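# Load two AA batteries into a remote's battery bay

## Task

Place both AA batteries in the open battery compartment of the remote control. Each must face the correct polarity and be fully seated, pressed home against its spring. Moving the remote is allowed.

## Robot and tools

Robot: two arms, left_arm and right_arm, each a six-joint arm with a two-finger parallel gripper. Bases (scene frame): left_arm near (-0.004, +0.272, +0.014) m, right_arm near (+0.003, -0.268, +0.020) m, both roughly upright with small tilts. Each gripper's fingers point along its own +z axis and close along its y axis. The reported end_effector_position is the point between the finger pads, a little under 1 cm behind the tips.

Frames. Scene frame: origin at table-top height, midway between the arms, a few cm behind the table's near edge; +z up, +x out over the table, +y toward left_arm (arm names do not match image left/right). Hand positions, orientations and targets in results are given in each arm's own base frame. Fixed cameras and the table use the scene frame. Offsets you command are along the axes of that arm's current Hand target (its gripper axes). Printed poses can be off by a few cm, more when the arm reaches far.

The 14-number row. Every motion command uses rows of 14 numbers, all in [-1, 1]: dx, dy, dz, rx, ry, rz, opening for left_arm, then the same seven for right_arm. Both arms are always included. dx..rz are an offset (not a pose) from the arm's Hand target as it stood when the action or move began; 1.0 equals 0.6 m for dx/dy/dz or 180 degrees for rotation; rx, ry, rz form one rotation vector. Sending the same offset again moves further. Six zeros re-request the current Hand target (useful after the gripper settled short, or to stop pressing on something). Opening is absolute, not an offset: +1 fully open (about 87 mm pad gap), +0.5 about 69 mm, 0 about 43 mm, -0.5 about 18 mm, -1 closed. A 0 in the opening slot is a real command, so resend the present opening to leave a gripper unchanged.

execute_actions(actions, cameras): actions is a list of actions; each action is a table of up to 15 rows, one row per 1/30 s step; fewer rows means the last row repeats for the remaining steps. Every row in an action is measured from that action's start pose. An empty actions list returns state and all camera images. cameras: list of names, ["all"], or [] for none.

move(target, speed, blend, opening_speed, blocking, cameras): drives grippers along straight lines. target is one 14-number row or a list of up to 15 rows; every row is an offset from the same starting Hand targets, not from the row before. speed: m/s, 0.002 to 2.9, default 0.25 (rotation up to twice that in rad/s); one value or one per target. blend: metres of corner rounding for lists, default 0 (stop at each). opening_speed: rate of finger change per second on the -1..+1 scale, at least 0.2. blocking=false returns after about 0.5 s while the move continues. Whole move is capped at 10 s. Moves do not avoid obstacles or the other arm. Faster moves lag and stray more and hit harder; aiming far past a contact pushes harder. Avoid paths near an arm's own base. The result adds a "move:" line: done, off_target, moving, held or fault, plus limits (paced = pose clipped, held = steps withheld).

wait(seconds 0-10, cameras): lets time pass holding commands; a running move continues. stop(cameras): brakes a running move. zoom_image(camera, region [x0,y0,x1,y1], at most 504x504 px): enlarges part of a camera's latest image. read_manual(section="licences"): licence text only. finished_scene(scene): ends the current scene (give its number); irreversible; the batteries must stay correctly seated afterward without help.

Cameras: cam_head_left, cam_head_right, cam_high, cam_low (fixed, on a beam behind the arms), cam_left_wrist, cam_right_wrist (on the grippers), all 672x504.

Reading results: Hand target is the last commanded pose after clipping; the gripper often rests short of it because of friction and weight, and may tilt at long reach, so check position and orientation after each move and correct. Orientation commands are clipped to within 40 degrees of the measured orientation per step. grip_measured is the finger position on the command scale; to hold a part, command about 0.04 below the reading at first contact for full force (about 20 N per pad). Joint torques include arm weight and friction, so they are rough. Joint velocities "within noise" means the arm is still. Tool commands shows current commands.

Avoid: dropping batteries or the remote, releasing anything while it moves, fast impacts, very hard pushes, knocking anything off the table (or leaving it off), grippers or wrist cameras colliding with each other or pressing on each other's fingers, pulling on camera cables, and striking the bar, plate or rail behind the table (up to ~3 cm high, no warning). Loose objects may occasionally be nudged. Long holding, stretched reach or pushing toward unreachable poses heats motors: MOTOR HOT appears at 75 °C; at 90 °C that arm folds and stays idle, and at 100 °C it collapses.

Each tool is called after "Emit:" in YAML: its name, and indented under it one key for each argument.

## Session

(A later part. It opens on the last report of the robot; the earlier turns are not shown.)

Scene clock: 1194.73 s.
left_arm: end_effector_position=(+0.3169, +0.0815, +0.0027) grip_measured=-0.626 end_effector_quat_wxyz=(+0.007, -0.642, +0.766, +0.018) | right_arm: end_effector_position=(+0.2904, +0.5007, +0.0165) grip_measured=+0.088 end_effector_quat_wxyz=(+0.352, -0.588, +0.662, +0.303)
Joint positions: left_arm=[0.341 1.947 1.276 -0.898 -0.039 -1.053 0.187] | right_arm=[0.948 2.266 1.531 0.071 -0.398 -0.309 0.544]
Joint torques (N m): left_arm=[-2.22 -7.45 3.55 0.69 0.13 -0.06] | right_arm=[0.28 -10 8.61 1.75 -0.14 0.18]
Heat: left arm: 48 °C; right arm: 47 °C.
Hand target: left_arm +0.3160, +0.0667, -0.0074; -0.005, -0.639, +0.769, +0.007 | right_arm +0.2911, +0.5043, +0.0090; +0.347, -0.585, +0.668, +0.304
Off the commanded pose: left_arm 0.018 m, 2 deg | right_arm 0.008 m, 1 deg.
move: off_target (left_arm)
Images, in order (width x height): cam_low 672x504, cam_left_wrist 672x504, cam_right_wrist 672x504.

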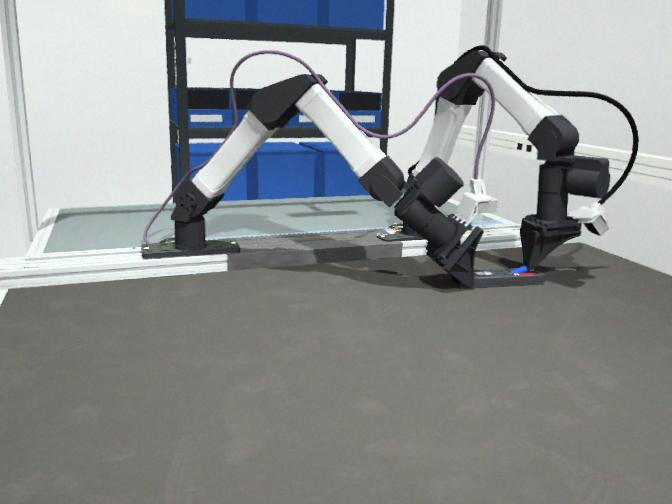

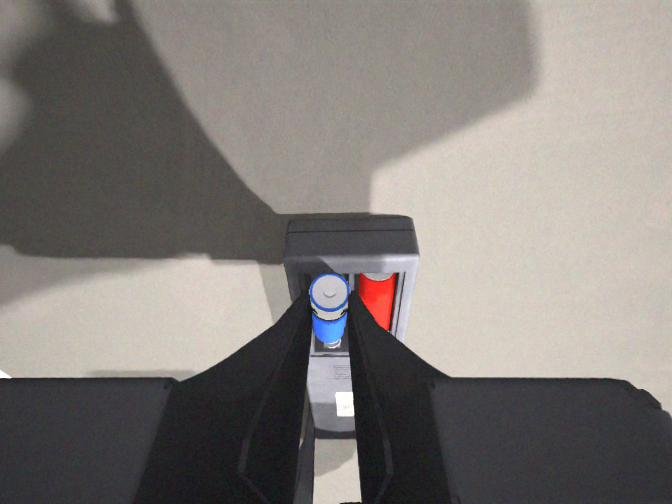

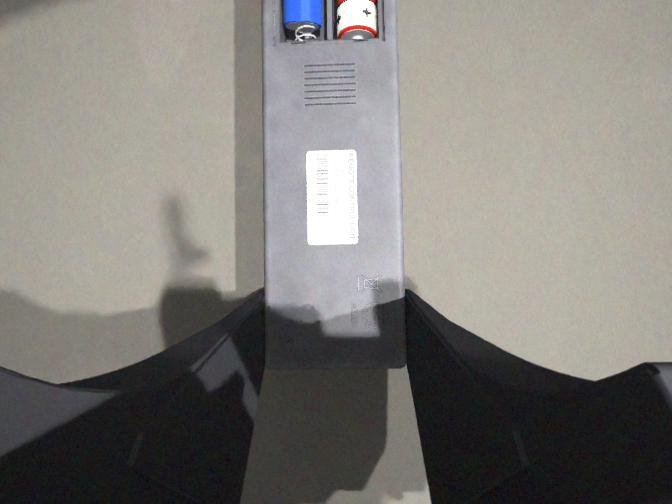

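Emit:
move:
  target:
    - [-0.012,0.0,-0.035,0,0,-0.018,-0.75,0,0,0,0,0,0,0]
    - [0.004,-0.003,-0.03,0,0,-0.018,-0.75,0,0,0,0,0,0,0]
    - [0.008,-0.003,0.005,0,0,-0.018,-0.75,0,0,0,0,0,0,0]
  speed: 0.05
  cameras: ["cam_left_wrist","cam_low","cam_right_wrist"]

Emit:
zoom_image:
  camera: "cam_left_wrist"
  region: [240, 170, 450, 380]

Emit:
zoom_image:
  camera: "cam_low"
  region: [490, 235, 560, 295]

Emit:
zoom_image:
  camera: "cam_right_wrist"
  region: [270, 0, 400, 60]

Scene clock: 1211.90 s.
left_arm: end_effector_position=(+0.3163, +0.0809, +0.0025) grip_measured=-0.626 end_effector_quat_wxyz=(+0.010, -0.663, +0.749, +0.024) | right_arm: end_effector_position=(+0.2904, +0.5007, +0.0165) grip_measured=+0.088 end_effector_quat_wxyz=(+0.352, -0.588, +0.662, +0.303)
Joint positions: left_arm=[0.337 1.937 1.262 -0.895 -0.052 -1.112 0.187] | right_arm=[0.948 2.266 1.531 0.071 -0.398 -0.309 0.544]
Joint torques (N m): left_arm=[-2.58 -6.98 2.99 0.71 0.22 -0.17] | right_arm=[0.28 -9.99 8.61 1.76 -0.14 0.18]
Heat: left arm: 49 °C; right arm: 47 °C.
Hand target: left_arm +0.3168, +0.0617, -0.0104; -0.005, -0.661, +0.751, +0.007 | right_arm +0.2911, +0.5043, +0.0090; +0.347, -0.585, +0.667, +0.304
Off the commanded pose: left_arm 0.023 m, 3 deg | right_arm 0.008 m, 1 deg.
move: off_target (left_arm)
Images, in order (width x height): cam_low 672x504, cam_left_wrist 672x504, cam_right_wrist 672x504.

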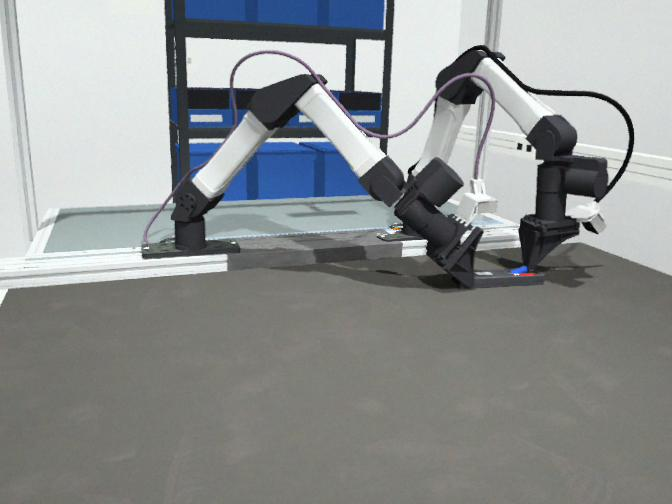

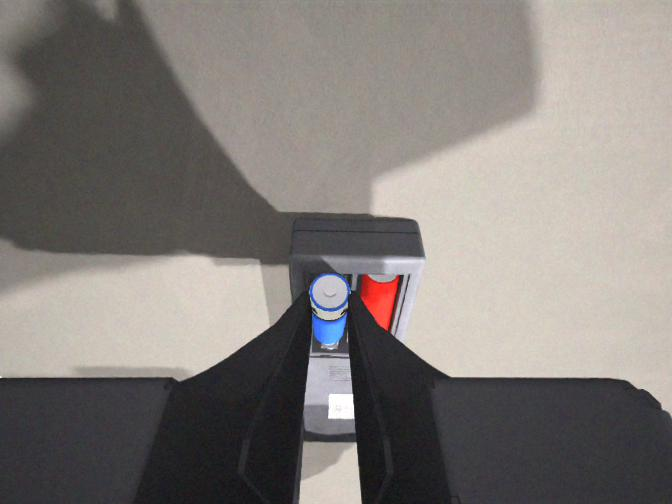

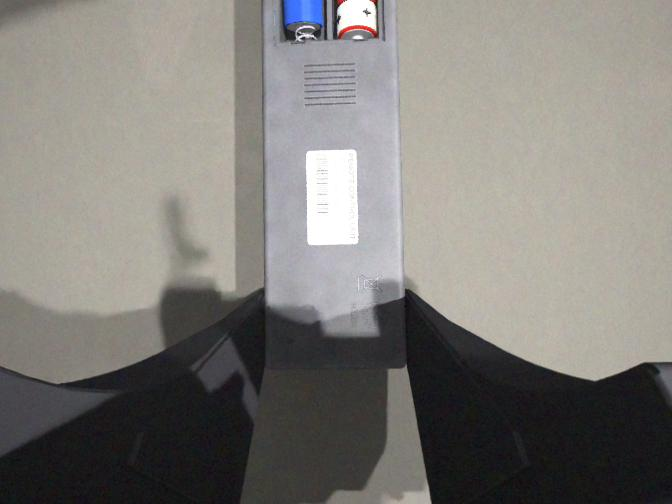

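Scaled by 2.400 from the camera's 672x504 image, which has a finer 960x720 frame.

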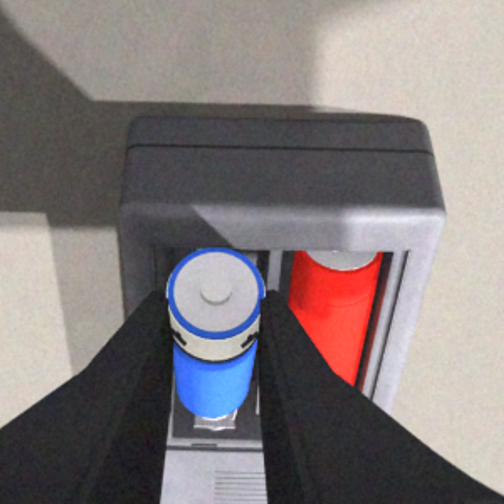

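Scaled by 7.200 from the camera's 672x504 image, which has a finer 960x720 frame.

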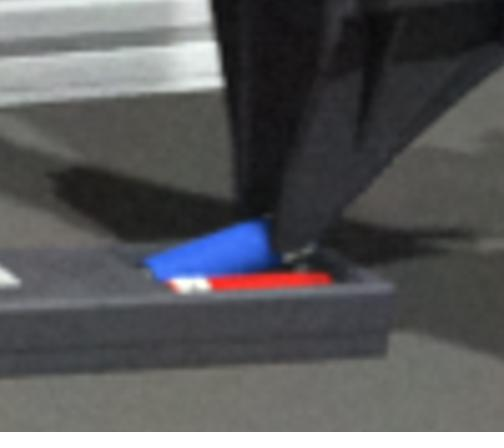

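Scaled by 3.877 from the camera's 672x504 image, which has a finer 960x720 frame.

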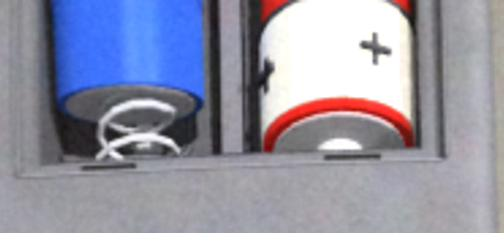

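Emit:
move:
  target:
    - [-0.0215,0.0,-0.024,0,0,0,-0.75,0,0,0,0,0,0,0]
    - [-0.0215,0.0,-0.024,0,0,0,-0.4,0,0,0,0,0,0,0]
    - [-0.0215,0.0,-0.09,0,0,0.01,-0.4,0,0,0,0,0,0,0]
  speed: 0.06
  opening_speed: 0.5
  cameras: ["cam_left_wrist","cam_low","cam_right_wrist"]

Emit:
zoom_image:
  camera: "cam_left_wrist"
  region: [240, 130, 450, 380]

Emit:
zoom_image:
  camera: "cam_low"
  region: [490, 235, 560, 295]

Emit:
zoom_image:
  camera: "cam_right_wrist"
  region: [270, 0, 400, 60]

Scene clock: 1225.63 s.
left_arm: end_effector_position=(+0.3070, +0.0717, +0.0240) grip_measured=-0.400 end_effector_quat_wxyz=(-0.034, -0.653, +0.757, +0.021) | right_arm: end_effector_position=(+0.2904, +0.5007, +0.0165) grip_measured=+0.088 end_effector_quat_wxyz=(+0.352, -0.588, +0.662, +0.303)
Joint positions: left_arm=[0.338 1.943 1.348 -1.055 -0.015 -1.086 0.3] | right_arm=[0.948 2.266 1.531 0.071 -0.398 -0.309 0.544]
Joint torques (N m): left_arm=[-0.24 -11.88 10.13 0.13 -0.01 0.17] | right_arm=[0.28 -10 8.62 1.76 -0.14 0.18]
Heat: left arm: 48 °C; right arm: 47 °C.
Hand target: left_arm +0.3194, +0.0743, +0.0437; -0.005, -0.649, +0.761, +0.007 | right_arm +0.2911, +0.5044, +0.0090; +0.347, -0.585, +0.668, +0.304
Off the commanded pose: left_arm 0.023 m, 4 deg | right_arm 0.008 m, 1 deg.
move: off_target (left_arm); target 2's new opening was sent with left_arm's hand 0.007 m and 3 deg from that target
Images, in order (width x height): cam_low 672x504, cam_left_wrist 672x504, cam_right_wrist 672x504.

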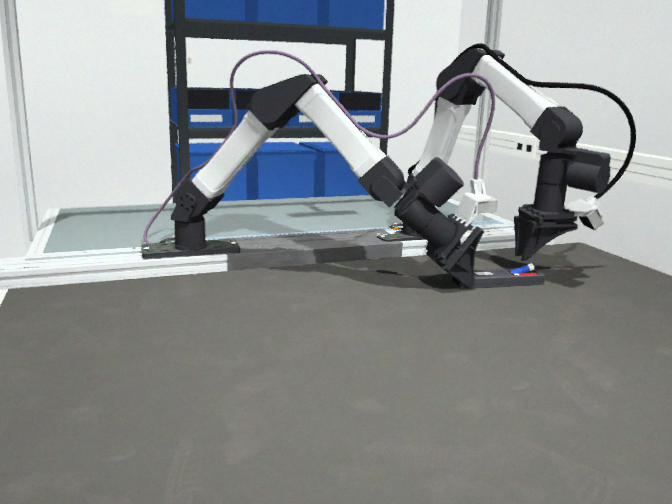

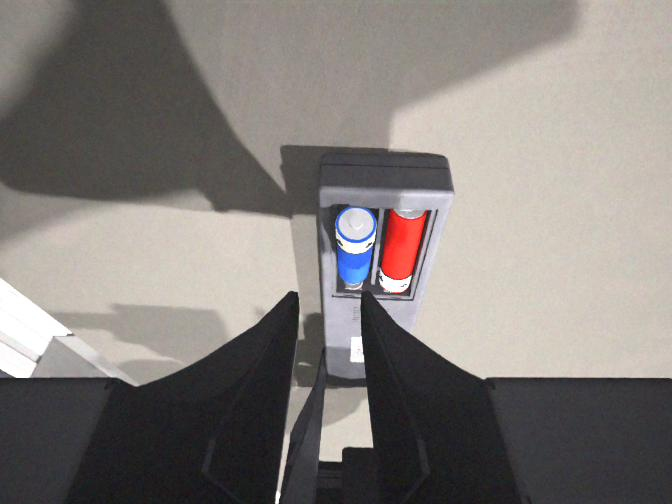

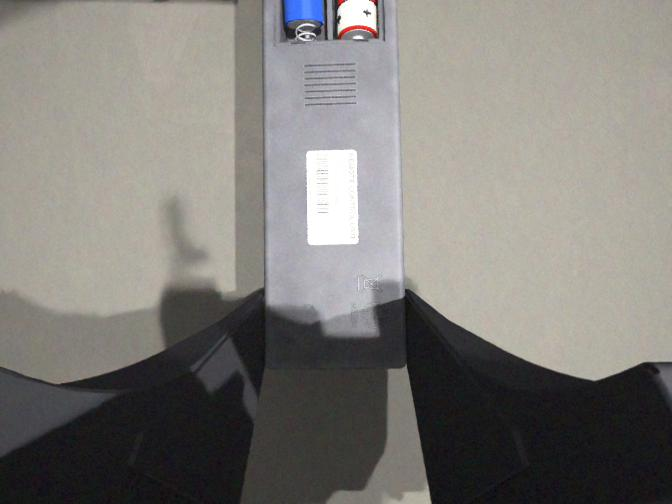

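Scaled by 2.016 from the camera's 672x504 image, which has a finer 960x720 frame.

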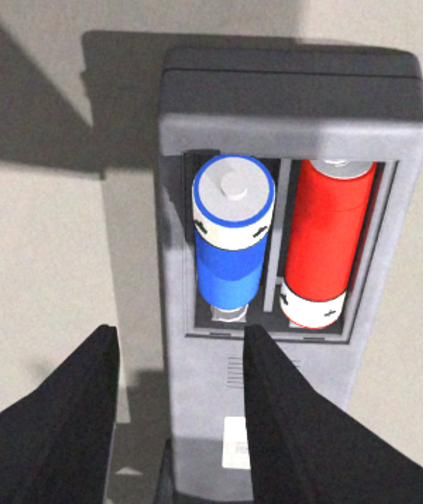

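Scaled by 7.200 from the camera's 672x504 image, which has a finer 960x720 frame.

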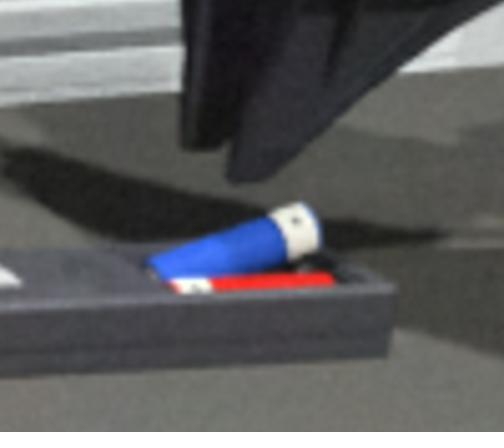

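Scaled by 3.877 from the camera's 672x504 image, which has a finer 960x720 frame.

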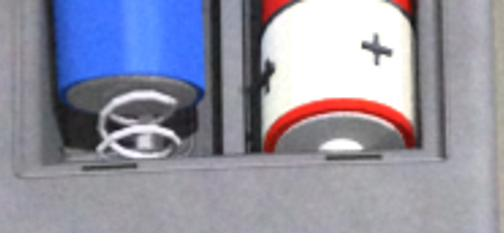

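Emit:
move:
  target:
    - [-0.001,0.002,0.074,0,0,0,-0.35,0,0,0,0,0,0,0]
    - [-0.001,0.002,0.074,0,0,0,-0.75,0,0,0,0,0,0,0]
  speed: 0.08
  opening_speed: 0.7
  cameras: ["cam_left_wrist","cam_low","cam_right_wrist"]

Emit:
zoom_image:
  camera: "cam_left_wrist"
  region: [240, 130, 450, 380]

Emit:
zoom_image:
  camera: "cam_low"
  region: [490, 235, 560, 295]

Scene clock: 1239.73 s.
left_arm: end_effector_position=(+0.3151, +0.0741, +0.0032) grip_measured=-0.639 end_effector_quat_wxyz=(-0.009, -0.652, +0.758, +0.010) | right_arm: end_effector_position=(+0.2904, +0.5007, +0.0165) grip_measured=+0.088 end_effector_quat_wxyz=(+0.352, -0.588, +0.662, +0.303)
Joint positions: left_arm=[0.338 1.953 1.28 -0.922 -0.012 -1.081 0.18] | right_arm=[0.948 2.266 1.531 0.071 -0.398 -0.309 0.544]
Joint torques (N m): left_arm=[0.01 -7.83 6.11 0.56 -0.04 0.17] | right_arm=[0.28 -9.98 8.61 1.76 -0.14 0.18]
Heat: left arm: 49 °C; right arm: 47 °C.
Hand target: left_arm +0.3176, +0.0753, -0.0006; -0.005, -0.649, +0.761, +0.007 | right_arm +0.2911, +0.5044, +0.0090; +0.347, -0.585, +0.668, +0.304
Off the commanded pose: left_arm 0.005 m, 1 deg | right_arm 0.008 m, 1 deg.
move: done
Images, in order (width x height): cam_low 672x504, cam_left_wrist 672x504, cam_right_wrist 672x504.

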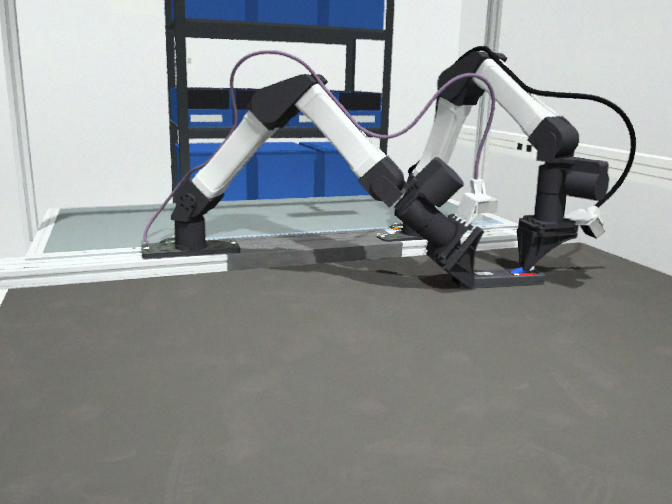

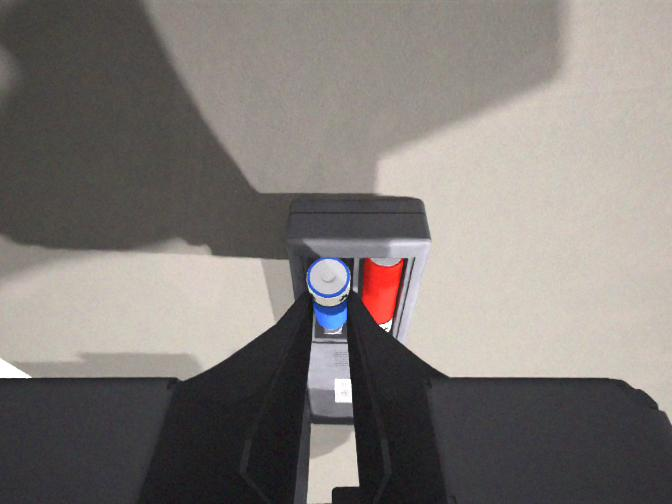

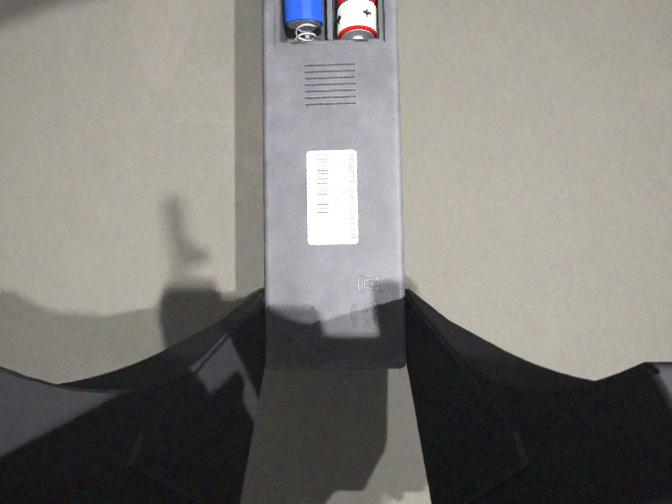

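Scaled by 2.016 from the camera's 672x504 image, which has a finer 960x720 frame.

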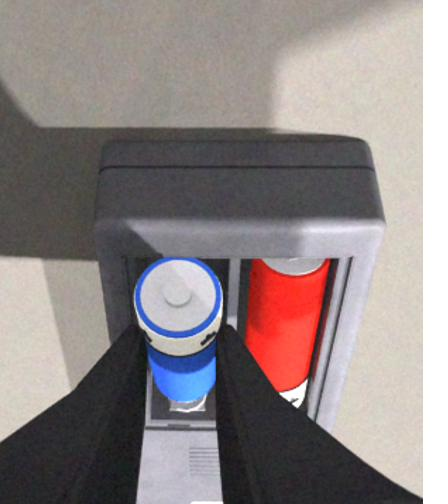

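Scaled by 7.200 from the camera's 672x504 image, which has a finer 960x720 frame.

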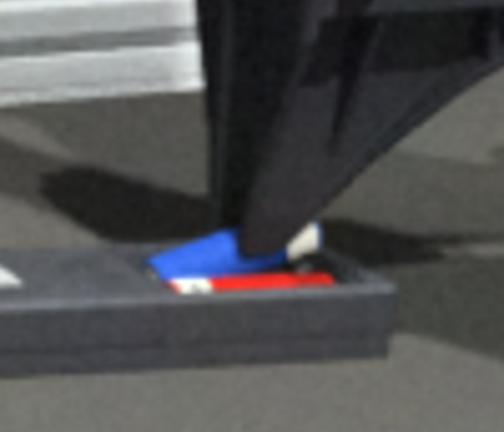

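Emit:
move:
  target:
    - [0.022,0.0,0.0,0,0.0,0,-0.78,0,0,0,0,0,0,0]
    - [0.03,0.0,0.003,0,0.11,0,-0.78,0,0,0,0,0,0,0]
  speed: 0.07
  cameras: ["cam_left_wrist","cam_low","cam_right_wrist"]

Emit:
zoom_image:
  camera: "cam_left_wrist"
  region: [240, 130, 450, 380]

Emit:
zoom_image:
  camera: "cam_low"
  region: [490, 235, 560, 295]

Emit:
zoom_image:
  camera: "cam_right_wrist"
  region: [270, 0, 400, 60]

Scene clock: 1248.13 s.
left_arm: end_effector_position=(+0.3174, +0.0687, +0.0010) grip_measured=-0.639 end_effector_quat_wxyz=(-0.109, -0.646, +0.750, -0.093) | right_arm: end_effector_position=(+0.2904, +0.5007, +0.0165) grip_measured=+0.088 end_effector_quat_wxyz=(+0.352, -0.588, +0.662, +0.303)
Joint positions: left_arm=[0.444 2.096 1.399 -1.039 0.237 -0.959 0.18] | right_arm=[0.948 2.266 1.531 0.071 -0.398 -0.309 0.544]
Joint torques (N m): left_arm=[-0.94 -6.98 6.72 -0.14 0.33 0.14] | right_arm=[0.28 -9.99 8.59 1.76 -0.14 0.18]
Heat: left arm: 49 °C; right arm: 47 °C.
Hand target: left_arm +0.3147, +0.0574, -0.0025; -0.136, -0.640, +0.749, -0.105 | right_arm +0.2911, +0.5044, +0.0090; +0.347, -0.585, +0.668, +0.304
Off the commanded pose: left_arm 0.012 m, 3 deg | right_arm 0.008 m, 1 deg.
move: off_target (left_arm)
Images, in order (width x height): cam_low 672x504, cam_left_wrist 672x504, cam_right_wrist 672x504.

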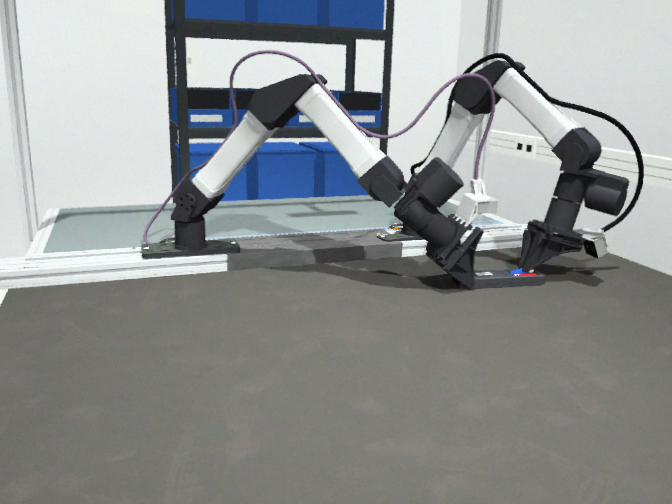

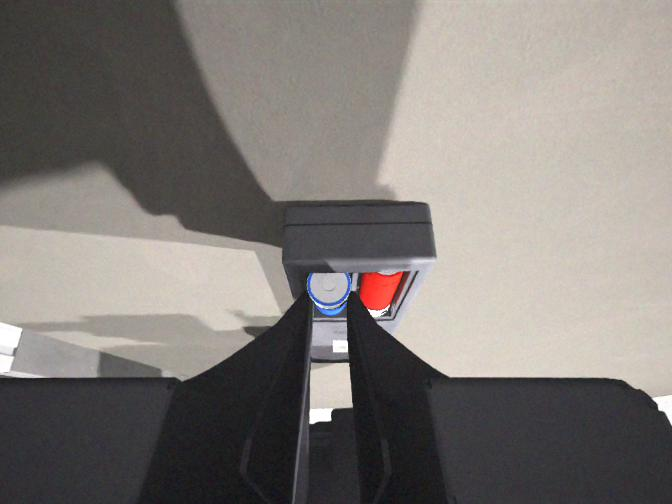

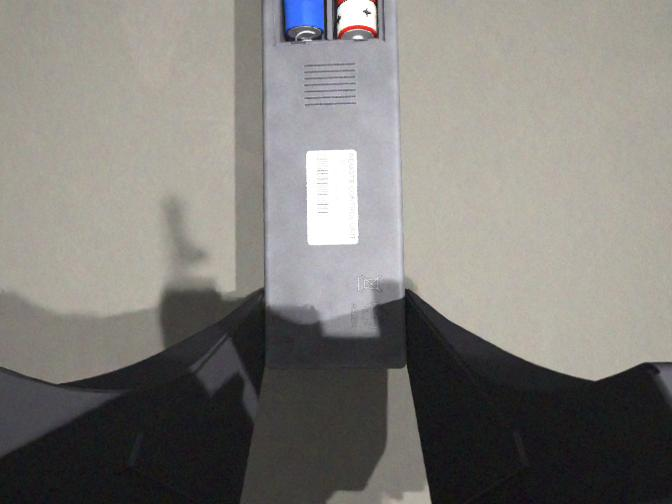

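Scaled by 2.016 from the camera's 672x504 image, which has a finer 960x720 frame.

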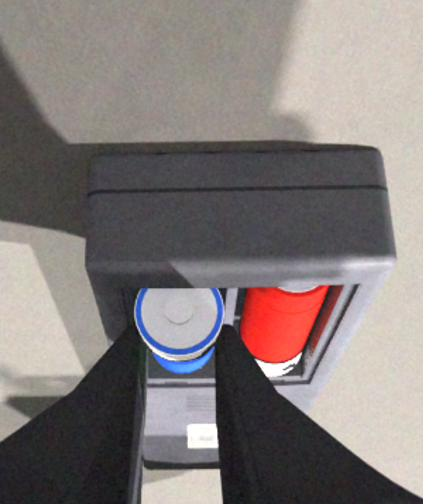

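Scaled by 7.200 from the camera's 672x504 image, which has a finer 960x720 frame.

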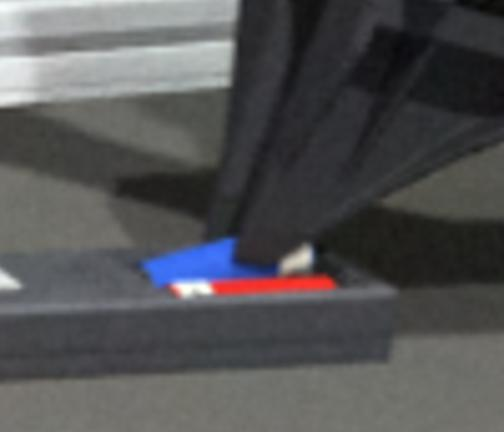

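Scaled by 3.877 from the camera's 672x504 image, which has a finer 960x720 frame.

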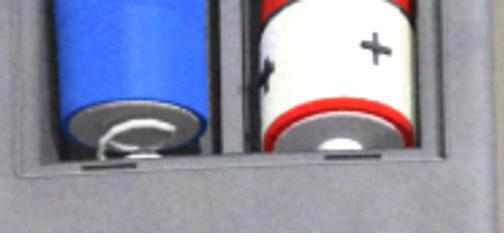

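Emit:
move:
  target:
    - [0.006,0.0,0.012,0,0.05,0,-0.8,0,0,0,0,0,0,0]
  speed: 0.06
  cameras: ["cam_left_wrist","cam_low","cam_right_wrist"]

Emit:
zoom_image:
  camera: "cam_left_wrist"
  region: [240, 130, 450, 380]

Emit:
zoom_image:
  camera: "cam_low"
  region: [490, 235, 560, 295]

Emit:
zoom_image:
  camera: "cam_right_wrist"
  region: [270, 0, 400, 60]

Scene clock: 1254.93 s.
left_arm: end_effector_position=(+0.3176, +0.0691, +0.0010) grip_measured=-0.640 end_effector_quat_wxyz=(-0.157, -0.638, +0.741, -0.140) | right_arm: end_effector_position=(+0.2903, +0.5006, +0.0164) grip_measured=+0.088 end_effector_quat_wxyz=(+0.351, -0.588, +0.662, +0.303)
Joint positions: left_arm=[0.492 2.182 1.471 -1.118 0.341 -0.886 0.18] | right_arm=[0.948 2.266 1.531 0.071 -0.398 -0.309 0.544]
Joint torques (N m): left_arm=[-1.5 -6.01 5.12 -0.25 0.5 0.15] | right_arm=[0.28 -9.99 8.61 1.77 -0.14 0.18]
Heat: left arm: 48 °C; right arm: 47 °C.
Hand target: left_arm +0.3136, +0.0517, -0.0081; -0.194, -0.630, +0.736, -0.155 | right_arm +0.2911, +0.5044, +0.0090; +0.347, -0.585, +0.668, +0.304
Off the commanded pose: left_arm 0.020 m, 5 deg | right_arm 0.008 m, 1 deg.
move: off_target (left_arm)
Images, in order (width x height): cam_low 672x504, cam_left_wrist 672x504, cam_right_wrist 672x504.

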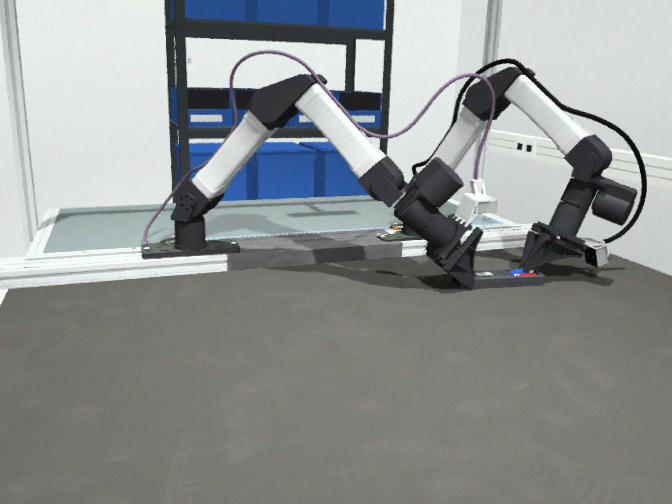

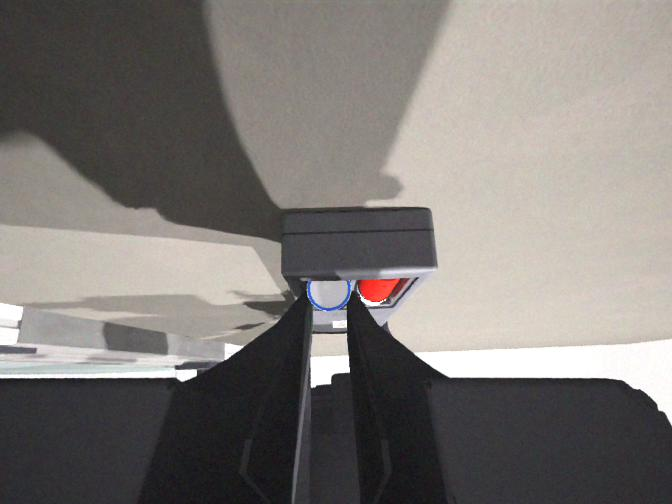

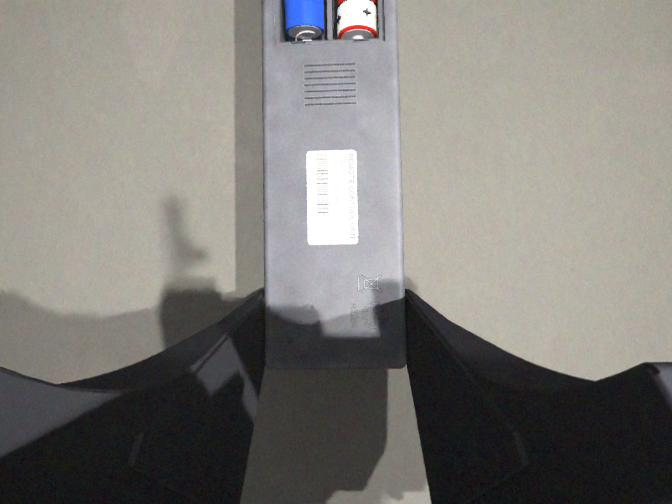

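Scaled by 2.016 from the camera's 672x504 image, which has a finer 960x720 frame.

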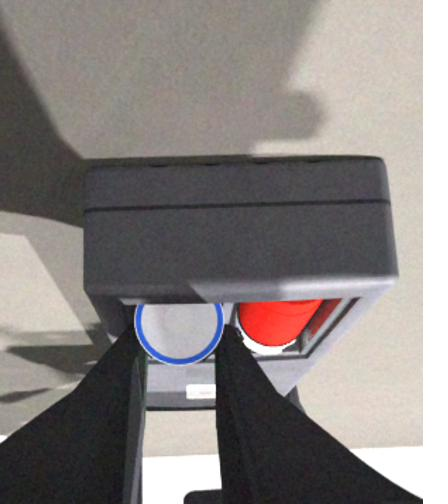

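Scaled by 7.200 from the camera's 672x504 image, which has a finer 960x720 frame.

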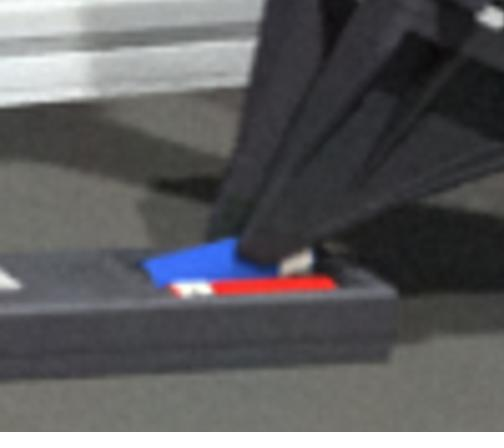

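Scaled by 3.877 from the camera's 672x504 image, which has a finer 960x720 frame.

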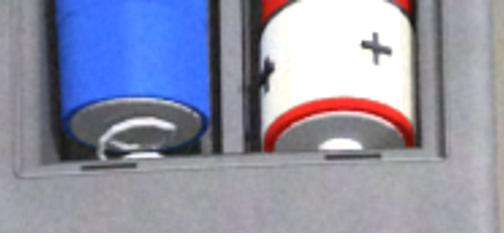

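Emit:
move:
  target:
    - [-0.006,-0.003,-0.02,0,0,0,-0.8,0,0,0,0,0,0,0]
    - [-0.006,-0.003,-0.02,0,0,0,-0.45,0,0,0,0,0,0,0]
    - [-0.006,-0.003,-0.1,0,0,0,-0.45,0,0,0,0,0,0,0]
    - [0.04,-0.003,-0.12,0,-0.16,0,-0.45,0,0,0,0,0,0,0]
  speed: 0.08
  opening_speed: 0.4
  cameras: ["cam_left_wrist","cam_low","cam_right_wrist"]

Emit:
zoom_image:
  camera: "cam_left_wrist"
  region: [240, 130, 450, 380]

Emit:
zoom_image:
  camera: "cam_low"
  region: [490, 235, 560, 295]

Emit:
zoom_image:
  camera: "cam_right_wrist"
  region: [270, 0, 400, 60]

Scene clock: 1279.67 s.
left_arm: end_effector_position=(+0.3130, +0.0621, +0.0580) grip_measured=-0.450 end_effector_quat_wxyz=(-0.034, -0.646, +0.762, +0.011) | right_arm: end_effector_position=(+0.2903, +0.5006, +0.0164) grip_measured=+0.088 end_effector_quat_wxyz=(+0.351, -0.588, +0.662, +0.303)
Joint positions: left_arm=[0.315 1.911 1.443 -1.174 0.005 -1.092 0.275] | right_arm=[0.948 2.266 1.531 0.071 -0.398 -0.309 0.544]
Joint torques (N m): left_arm=[-0.53 -11.59 6.16 0.49 -0.21 -0.02] | right_arm=[0.28 -9.98 8.62 1.77 -0.14 0.18]
Heat: left arm: 49 °C; right arm: 47 °C.
Hand target: left_arm +0.3189, +0.0646, +0.0666; -0.005, -0.649, +0.761, +0.007 | right_arm +0.2911, +0.5044, +0.0090; +0.347, -0.585, +0.668, +0.304
Off the commanded pose: left_arm 0.011 m, 3 deg | right_arm 0.008 m, 1 deg.
move: off_target (left_arm); target 2's new opening was sent with left_arm's hand 0.009 m and 3 deg from that target
Images, in order (width x height): cam_low 672x504, cam_left_wrist 672x504, cam_right_wrist 672x504.

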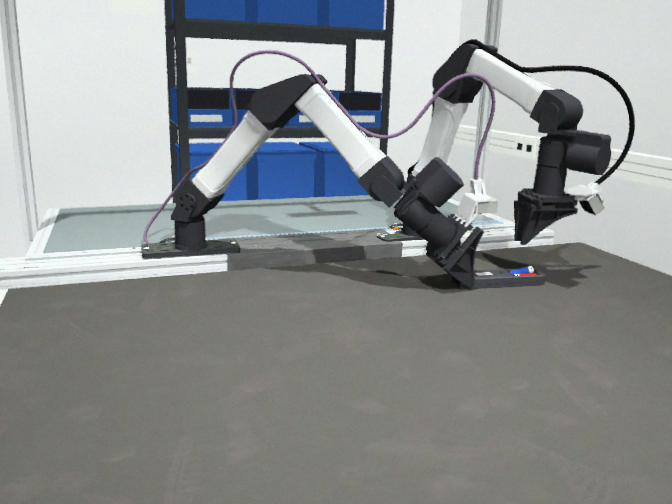

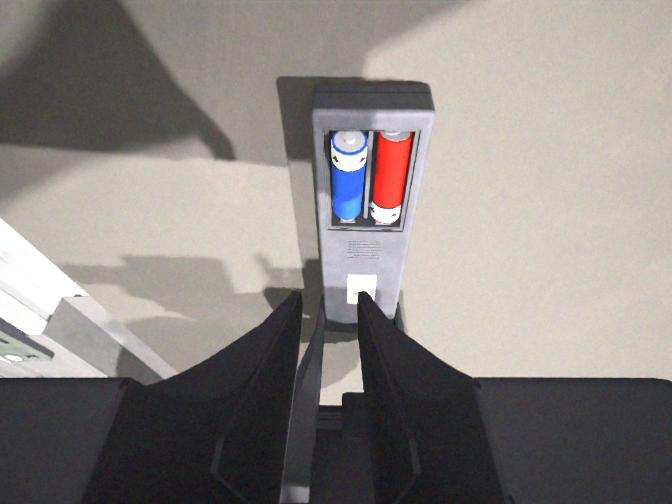

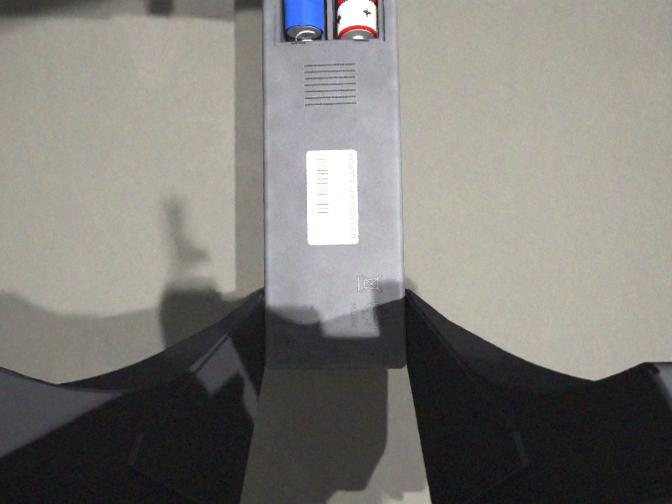

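Scaled by 2.016 from the camera's 672x504 image, which has a finer 960x720 frame.

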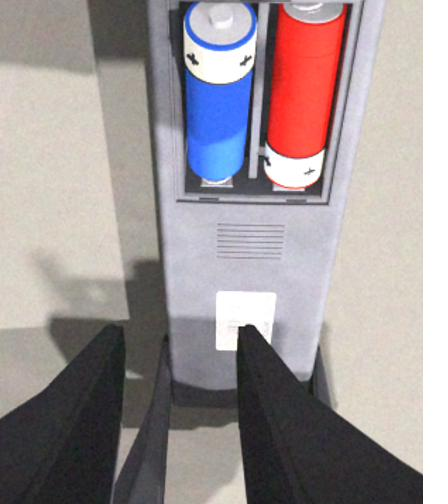

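Scaled by 7.200 from the camera's 672x504 image, which has a finer 960x720 frame.

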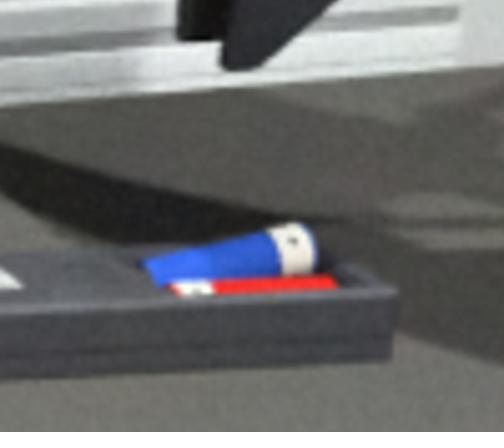

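Scaled by 3.877 from the camera's 672x504 image, which has a finer 960x720 frame.

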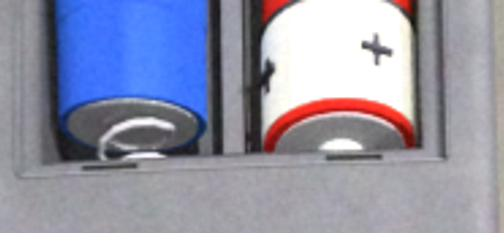

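Emit:
move:
  target:
    - [-0.038,-0.0025,0.0525,0,0,0,-0.84,0,0,0,0,0,0,0]
    - [-0.038,-0.0025,0.09,0,0,0,-0.84,0,0,0,0,0,0,0]
  speed: 0.1
  cameras: ["cam_left_wrist","cam_low"]

Emit:
zoom_image:
  camera: "cam_left_wrist"
  region: [240, 170, 450, 380]

Scene clock: 1290.43 s.
left_arm: end_effector_position=(+0.3200, +0.0810, +0.0158) grip_measured=-0.840 end_effector_quat_wxyz=(-0.016, -0.649, +0.760, +0.005) | right_arm: end_effector_position=(+0.2903, +0.5006, +0.0164) grip_measured=+0.088 end_effector_quat_wxyz=(+0.351, -0.588, +0.662, +0.303)
Joint positions: left_arm=[0.359 1.968 1.353 -0.988 0.002 -1.055 0.08] | right_arm=[0.948 2.266 1.531 0.071 -0.398 -0.309 0.544]
Joint torques (N m): left_arm=[0.59 -8.43 6.37 0.6 -0.19 0.2] | right_arm=[0.28 -9.99 8.61 1.76 -0.14 0.18]
Heat: left arm: 51 °C; right arm: 47 °C.
Hand target: left_arm +0.3231, +0.0872, +0.0127; -0.005, -0.649, +0.761, +0.007 | right_arm +0.2911, +0.5044, +0.0090; +0.347, -0.585, +0.668, +0.304
Off the commanded pose: left_arm 0.008 m, 1 deg | right_arm 0.008 m, 1 deg.
move: done
Images, in order (width x height): cam_low 672x504, cam_left_wrist 672x504.

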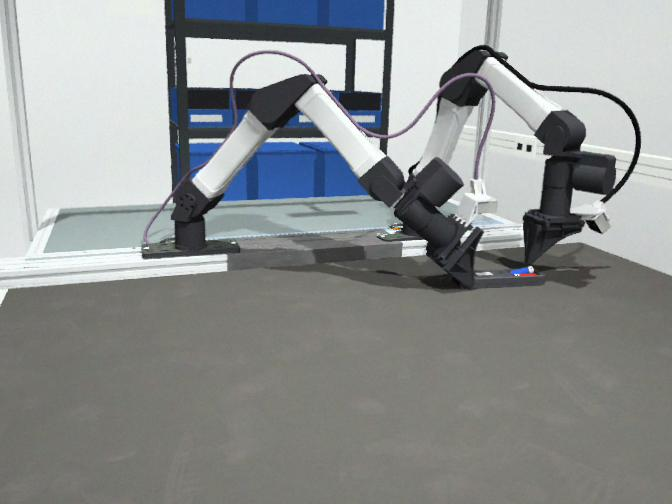

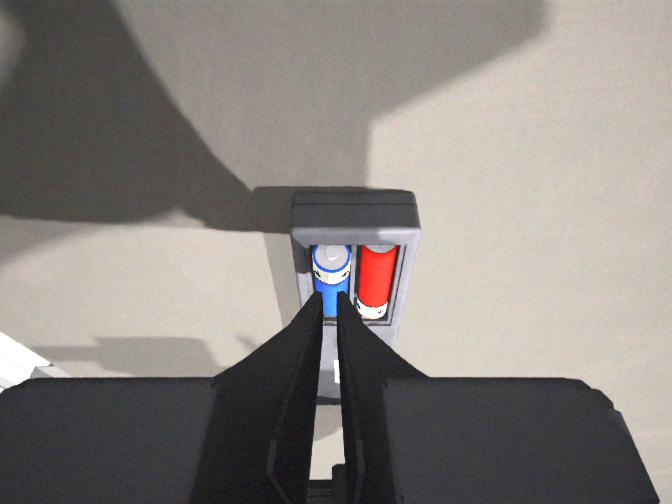

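Scaled by 2.400 from the camera's 672x504 image, which has a finer 960x720 frame.

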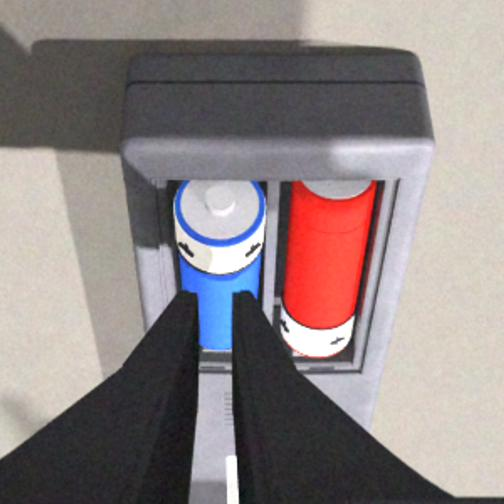

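Emit:
move:
  target:
    - [-0.012,0.0,-0.01,0,0,0,-0.84,0,0,0,0,0,0,0]
    - [-0.013,0.002,0.05,0,0,0,-0.84,0,0,0,0,0,0,0]
    - [0.0,0.002,0.09,0,0,0,-0.84,0,0,0,0,0,0,0]
  speed: 0.06
  cameras: ["cam_left_wrist","cam_low","cam_right_wrist"]

Emit:
zoom_image:
  camera: "cam_left_wrist"
  region: [240, 170, 450, 380]

Emit:
zoom_image:
  camera: "cam_low"
  region: [490, 235, 560, 295]

Emit:
zoom_image:
  camera: "cam_right_wrist"
  region: [270, 0, 400, 60]

Scene clock: 1300.53 s.
left_arm: end_effector_position=(+0.3210, +0.0847, -0.0026) grip_measured=-0.839 end_effector_quat_wxyz=(-0.006, -0.648, +0.761, -0.012) | right_arm: end_effector_position=(+0.2904, +0.5006, +0.0164) grip_measured=+0.088 end_effector_quat_wxyz=(+0.351, -0.588, +0.662, +0.303)
Joint positions: left_arm=[0.38 1.979 1.288 -0.883 0.026 -1.032 0.081] | right_arm=[0.948 2.266 1.531 0.071 -0.397 -0.309 0.544]
Joint torques (N m): left_arm=[-0.88 -2.77 1.26 1.49 -0.43 0.01] | right_arm=[0.29 -9.98 8.62 1.76 -0.14 0.18]
Heat: left arm: 51 °C; right arm: 47 °C.
Hand target: left_arm +0.3210, +0.0875, -0.0414; -0.005, -0.649, +0.761, +0.007 | right_arm +0.2911, +0.5043, +0.0090; +0.347, -0.585, +0.668, +0.304
Off the commanded pose: left_arm 0.039 m, 2 deg | right_arm 0.008 m, 1 deg.
move: off_target (left_arm)
Images, in order (width x height): cam_low 672x504, cam_left_wrist 672x504, cam_right_wrist 672x504.

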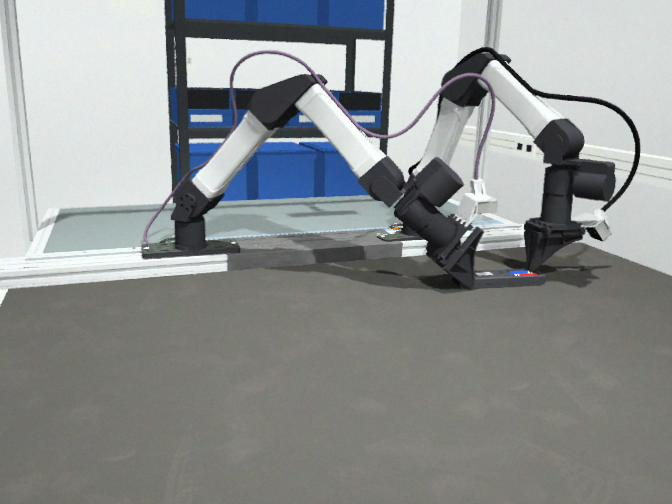

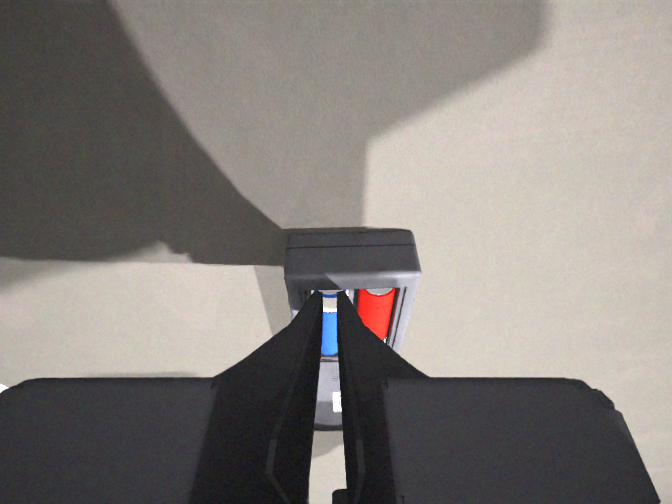

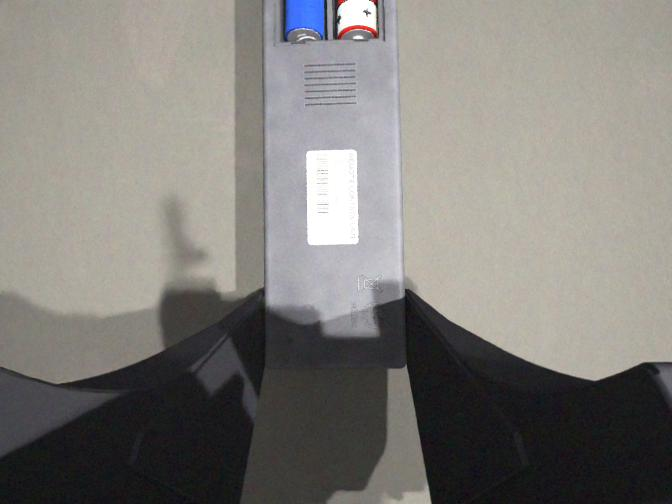

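Scaled by 2.400 from the camera's 672x504 image, which has a finer 960x720 frame.

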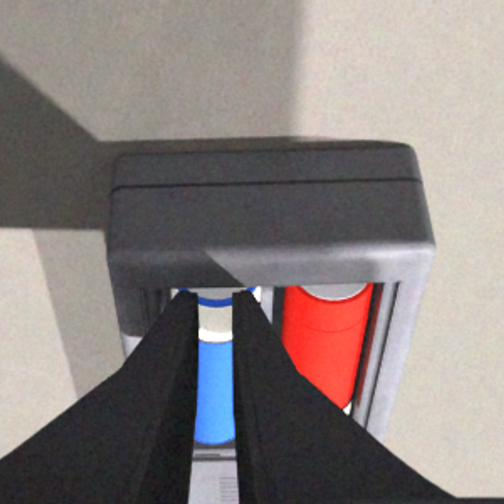

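Scaled by 7.200 from the camera's 672x504 image, which has a finer 960x720 frame.

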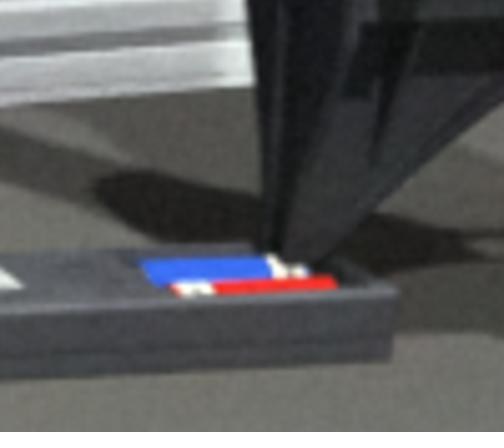

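Scaled by 3.877 from the camera's 672x504 image, which has a finer 960x720 frame.

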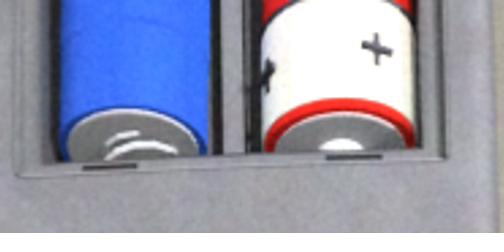

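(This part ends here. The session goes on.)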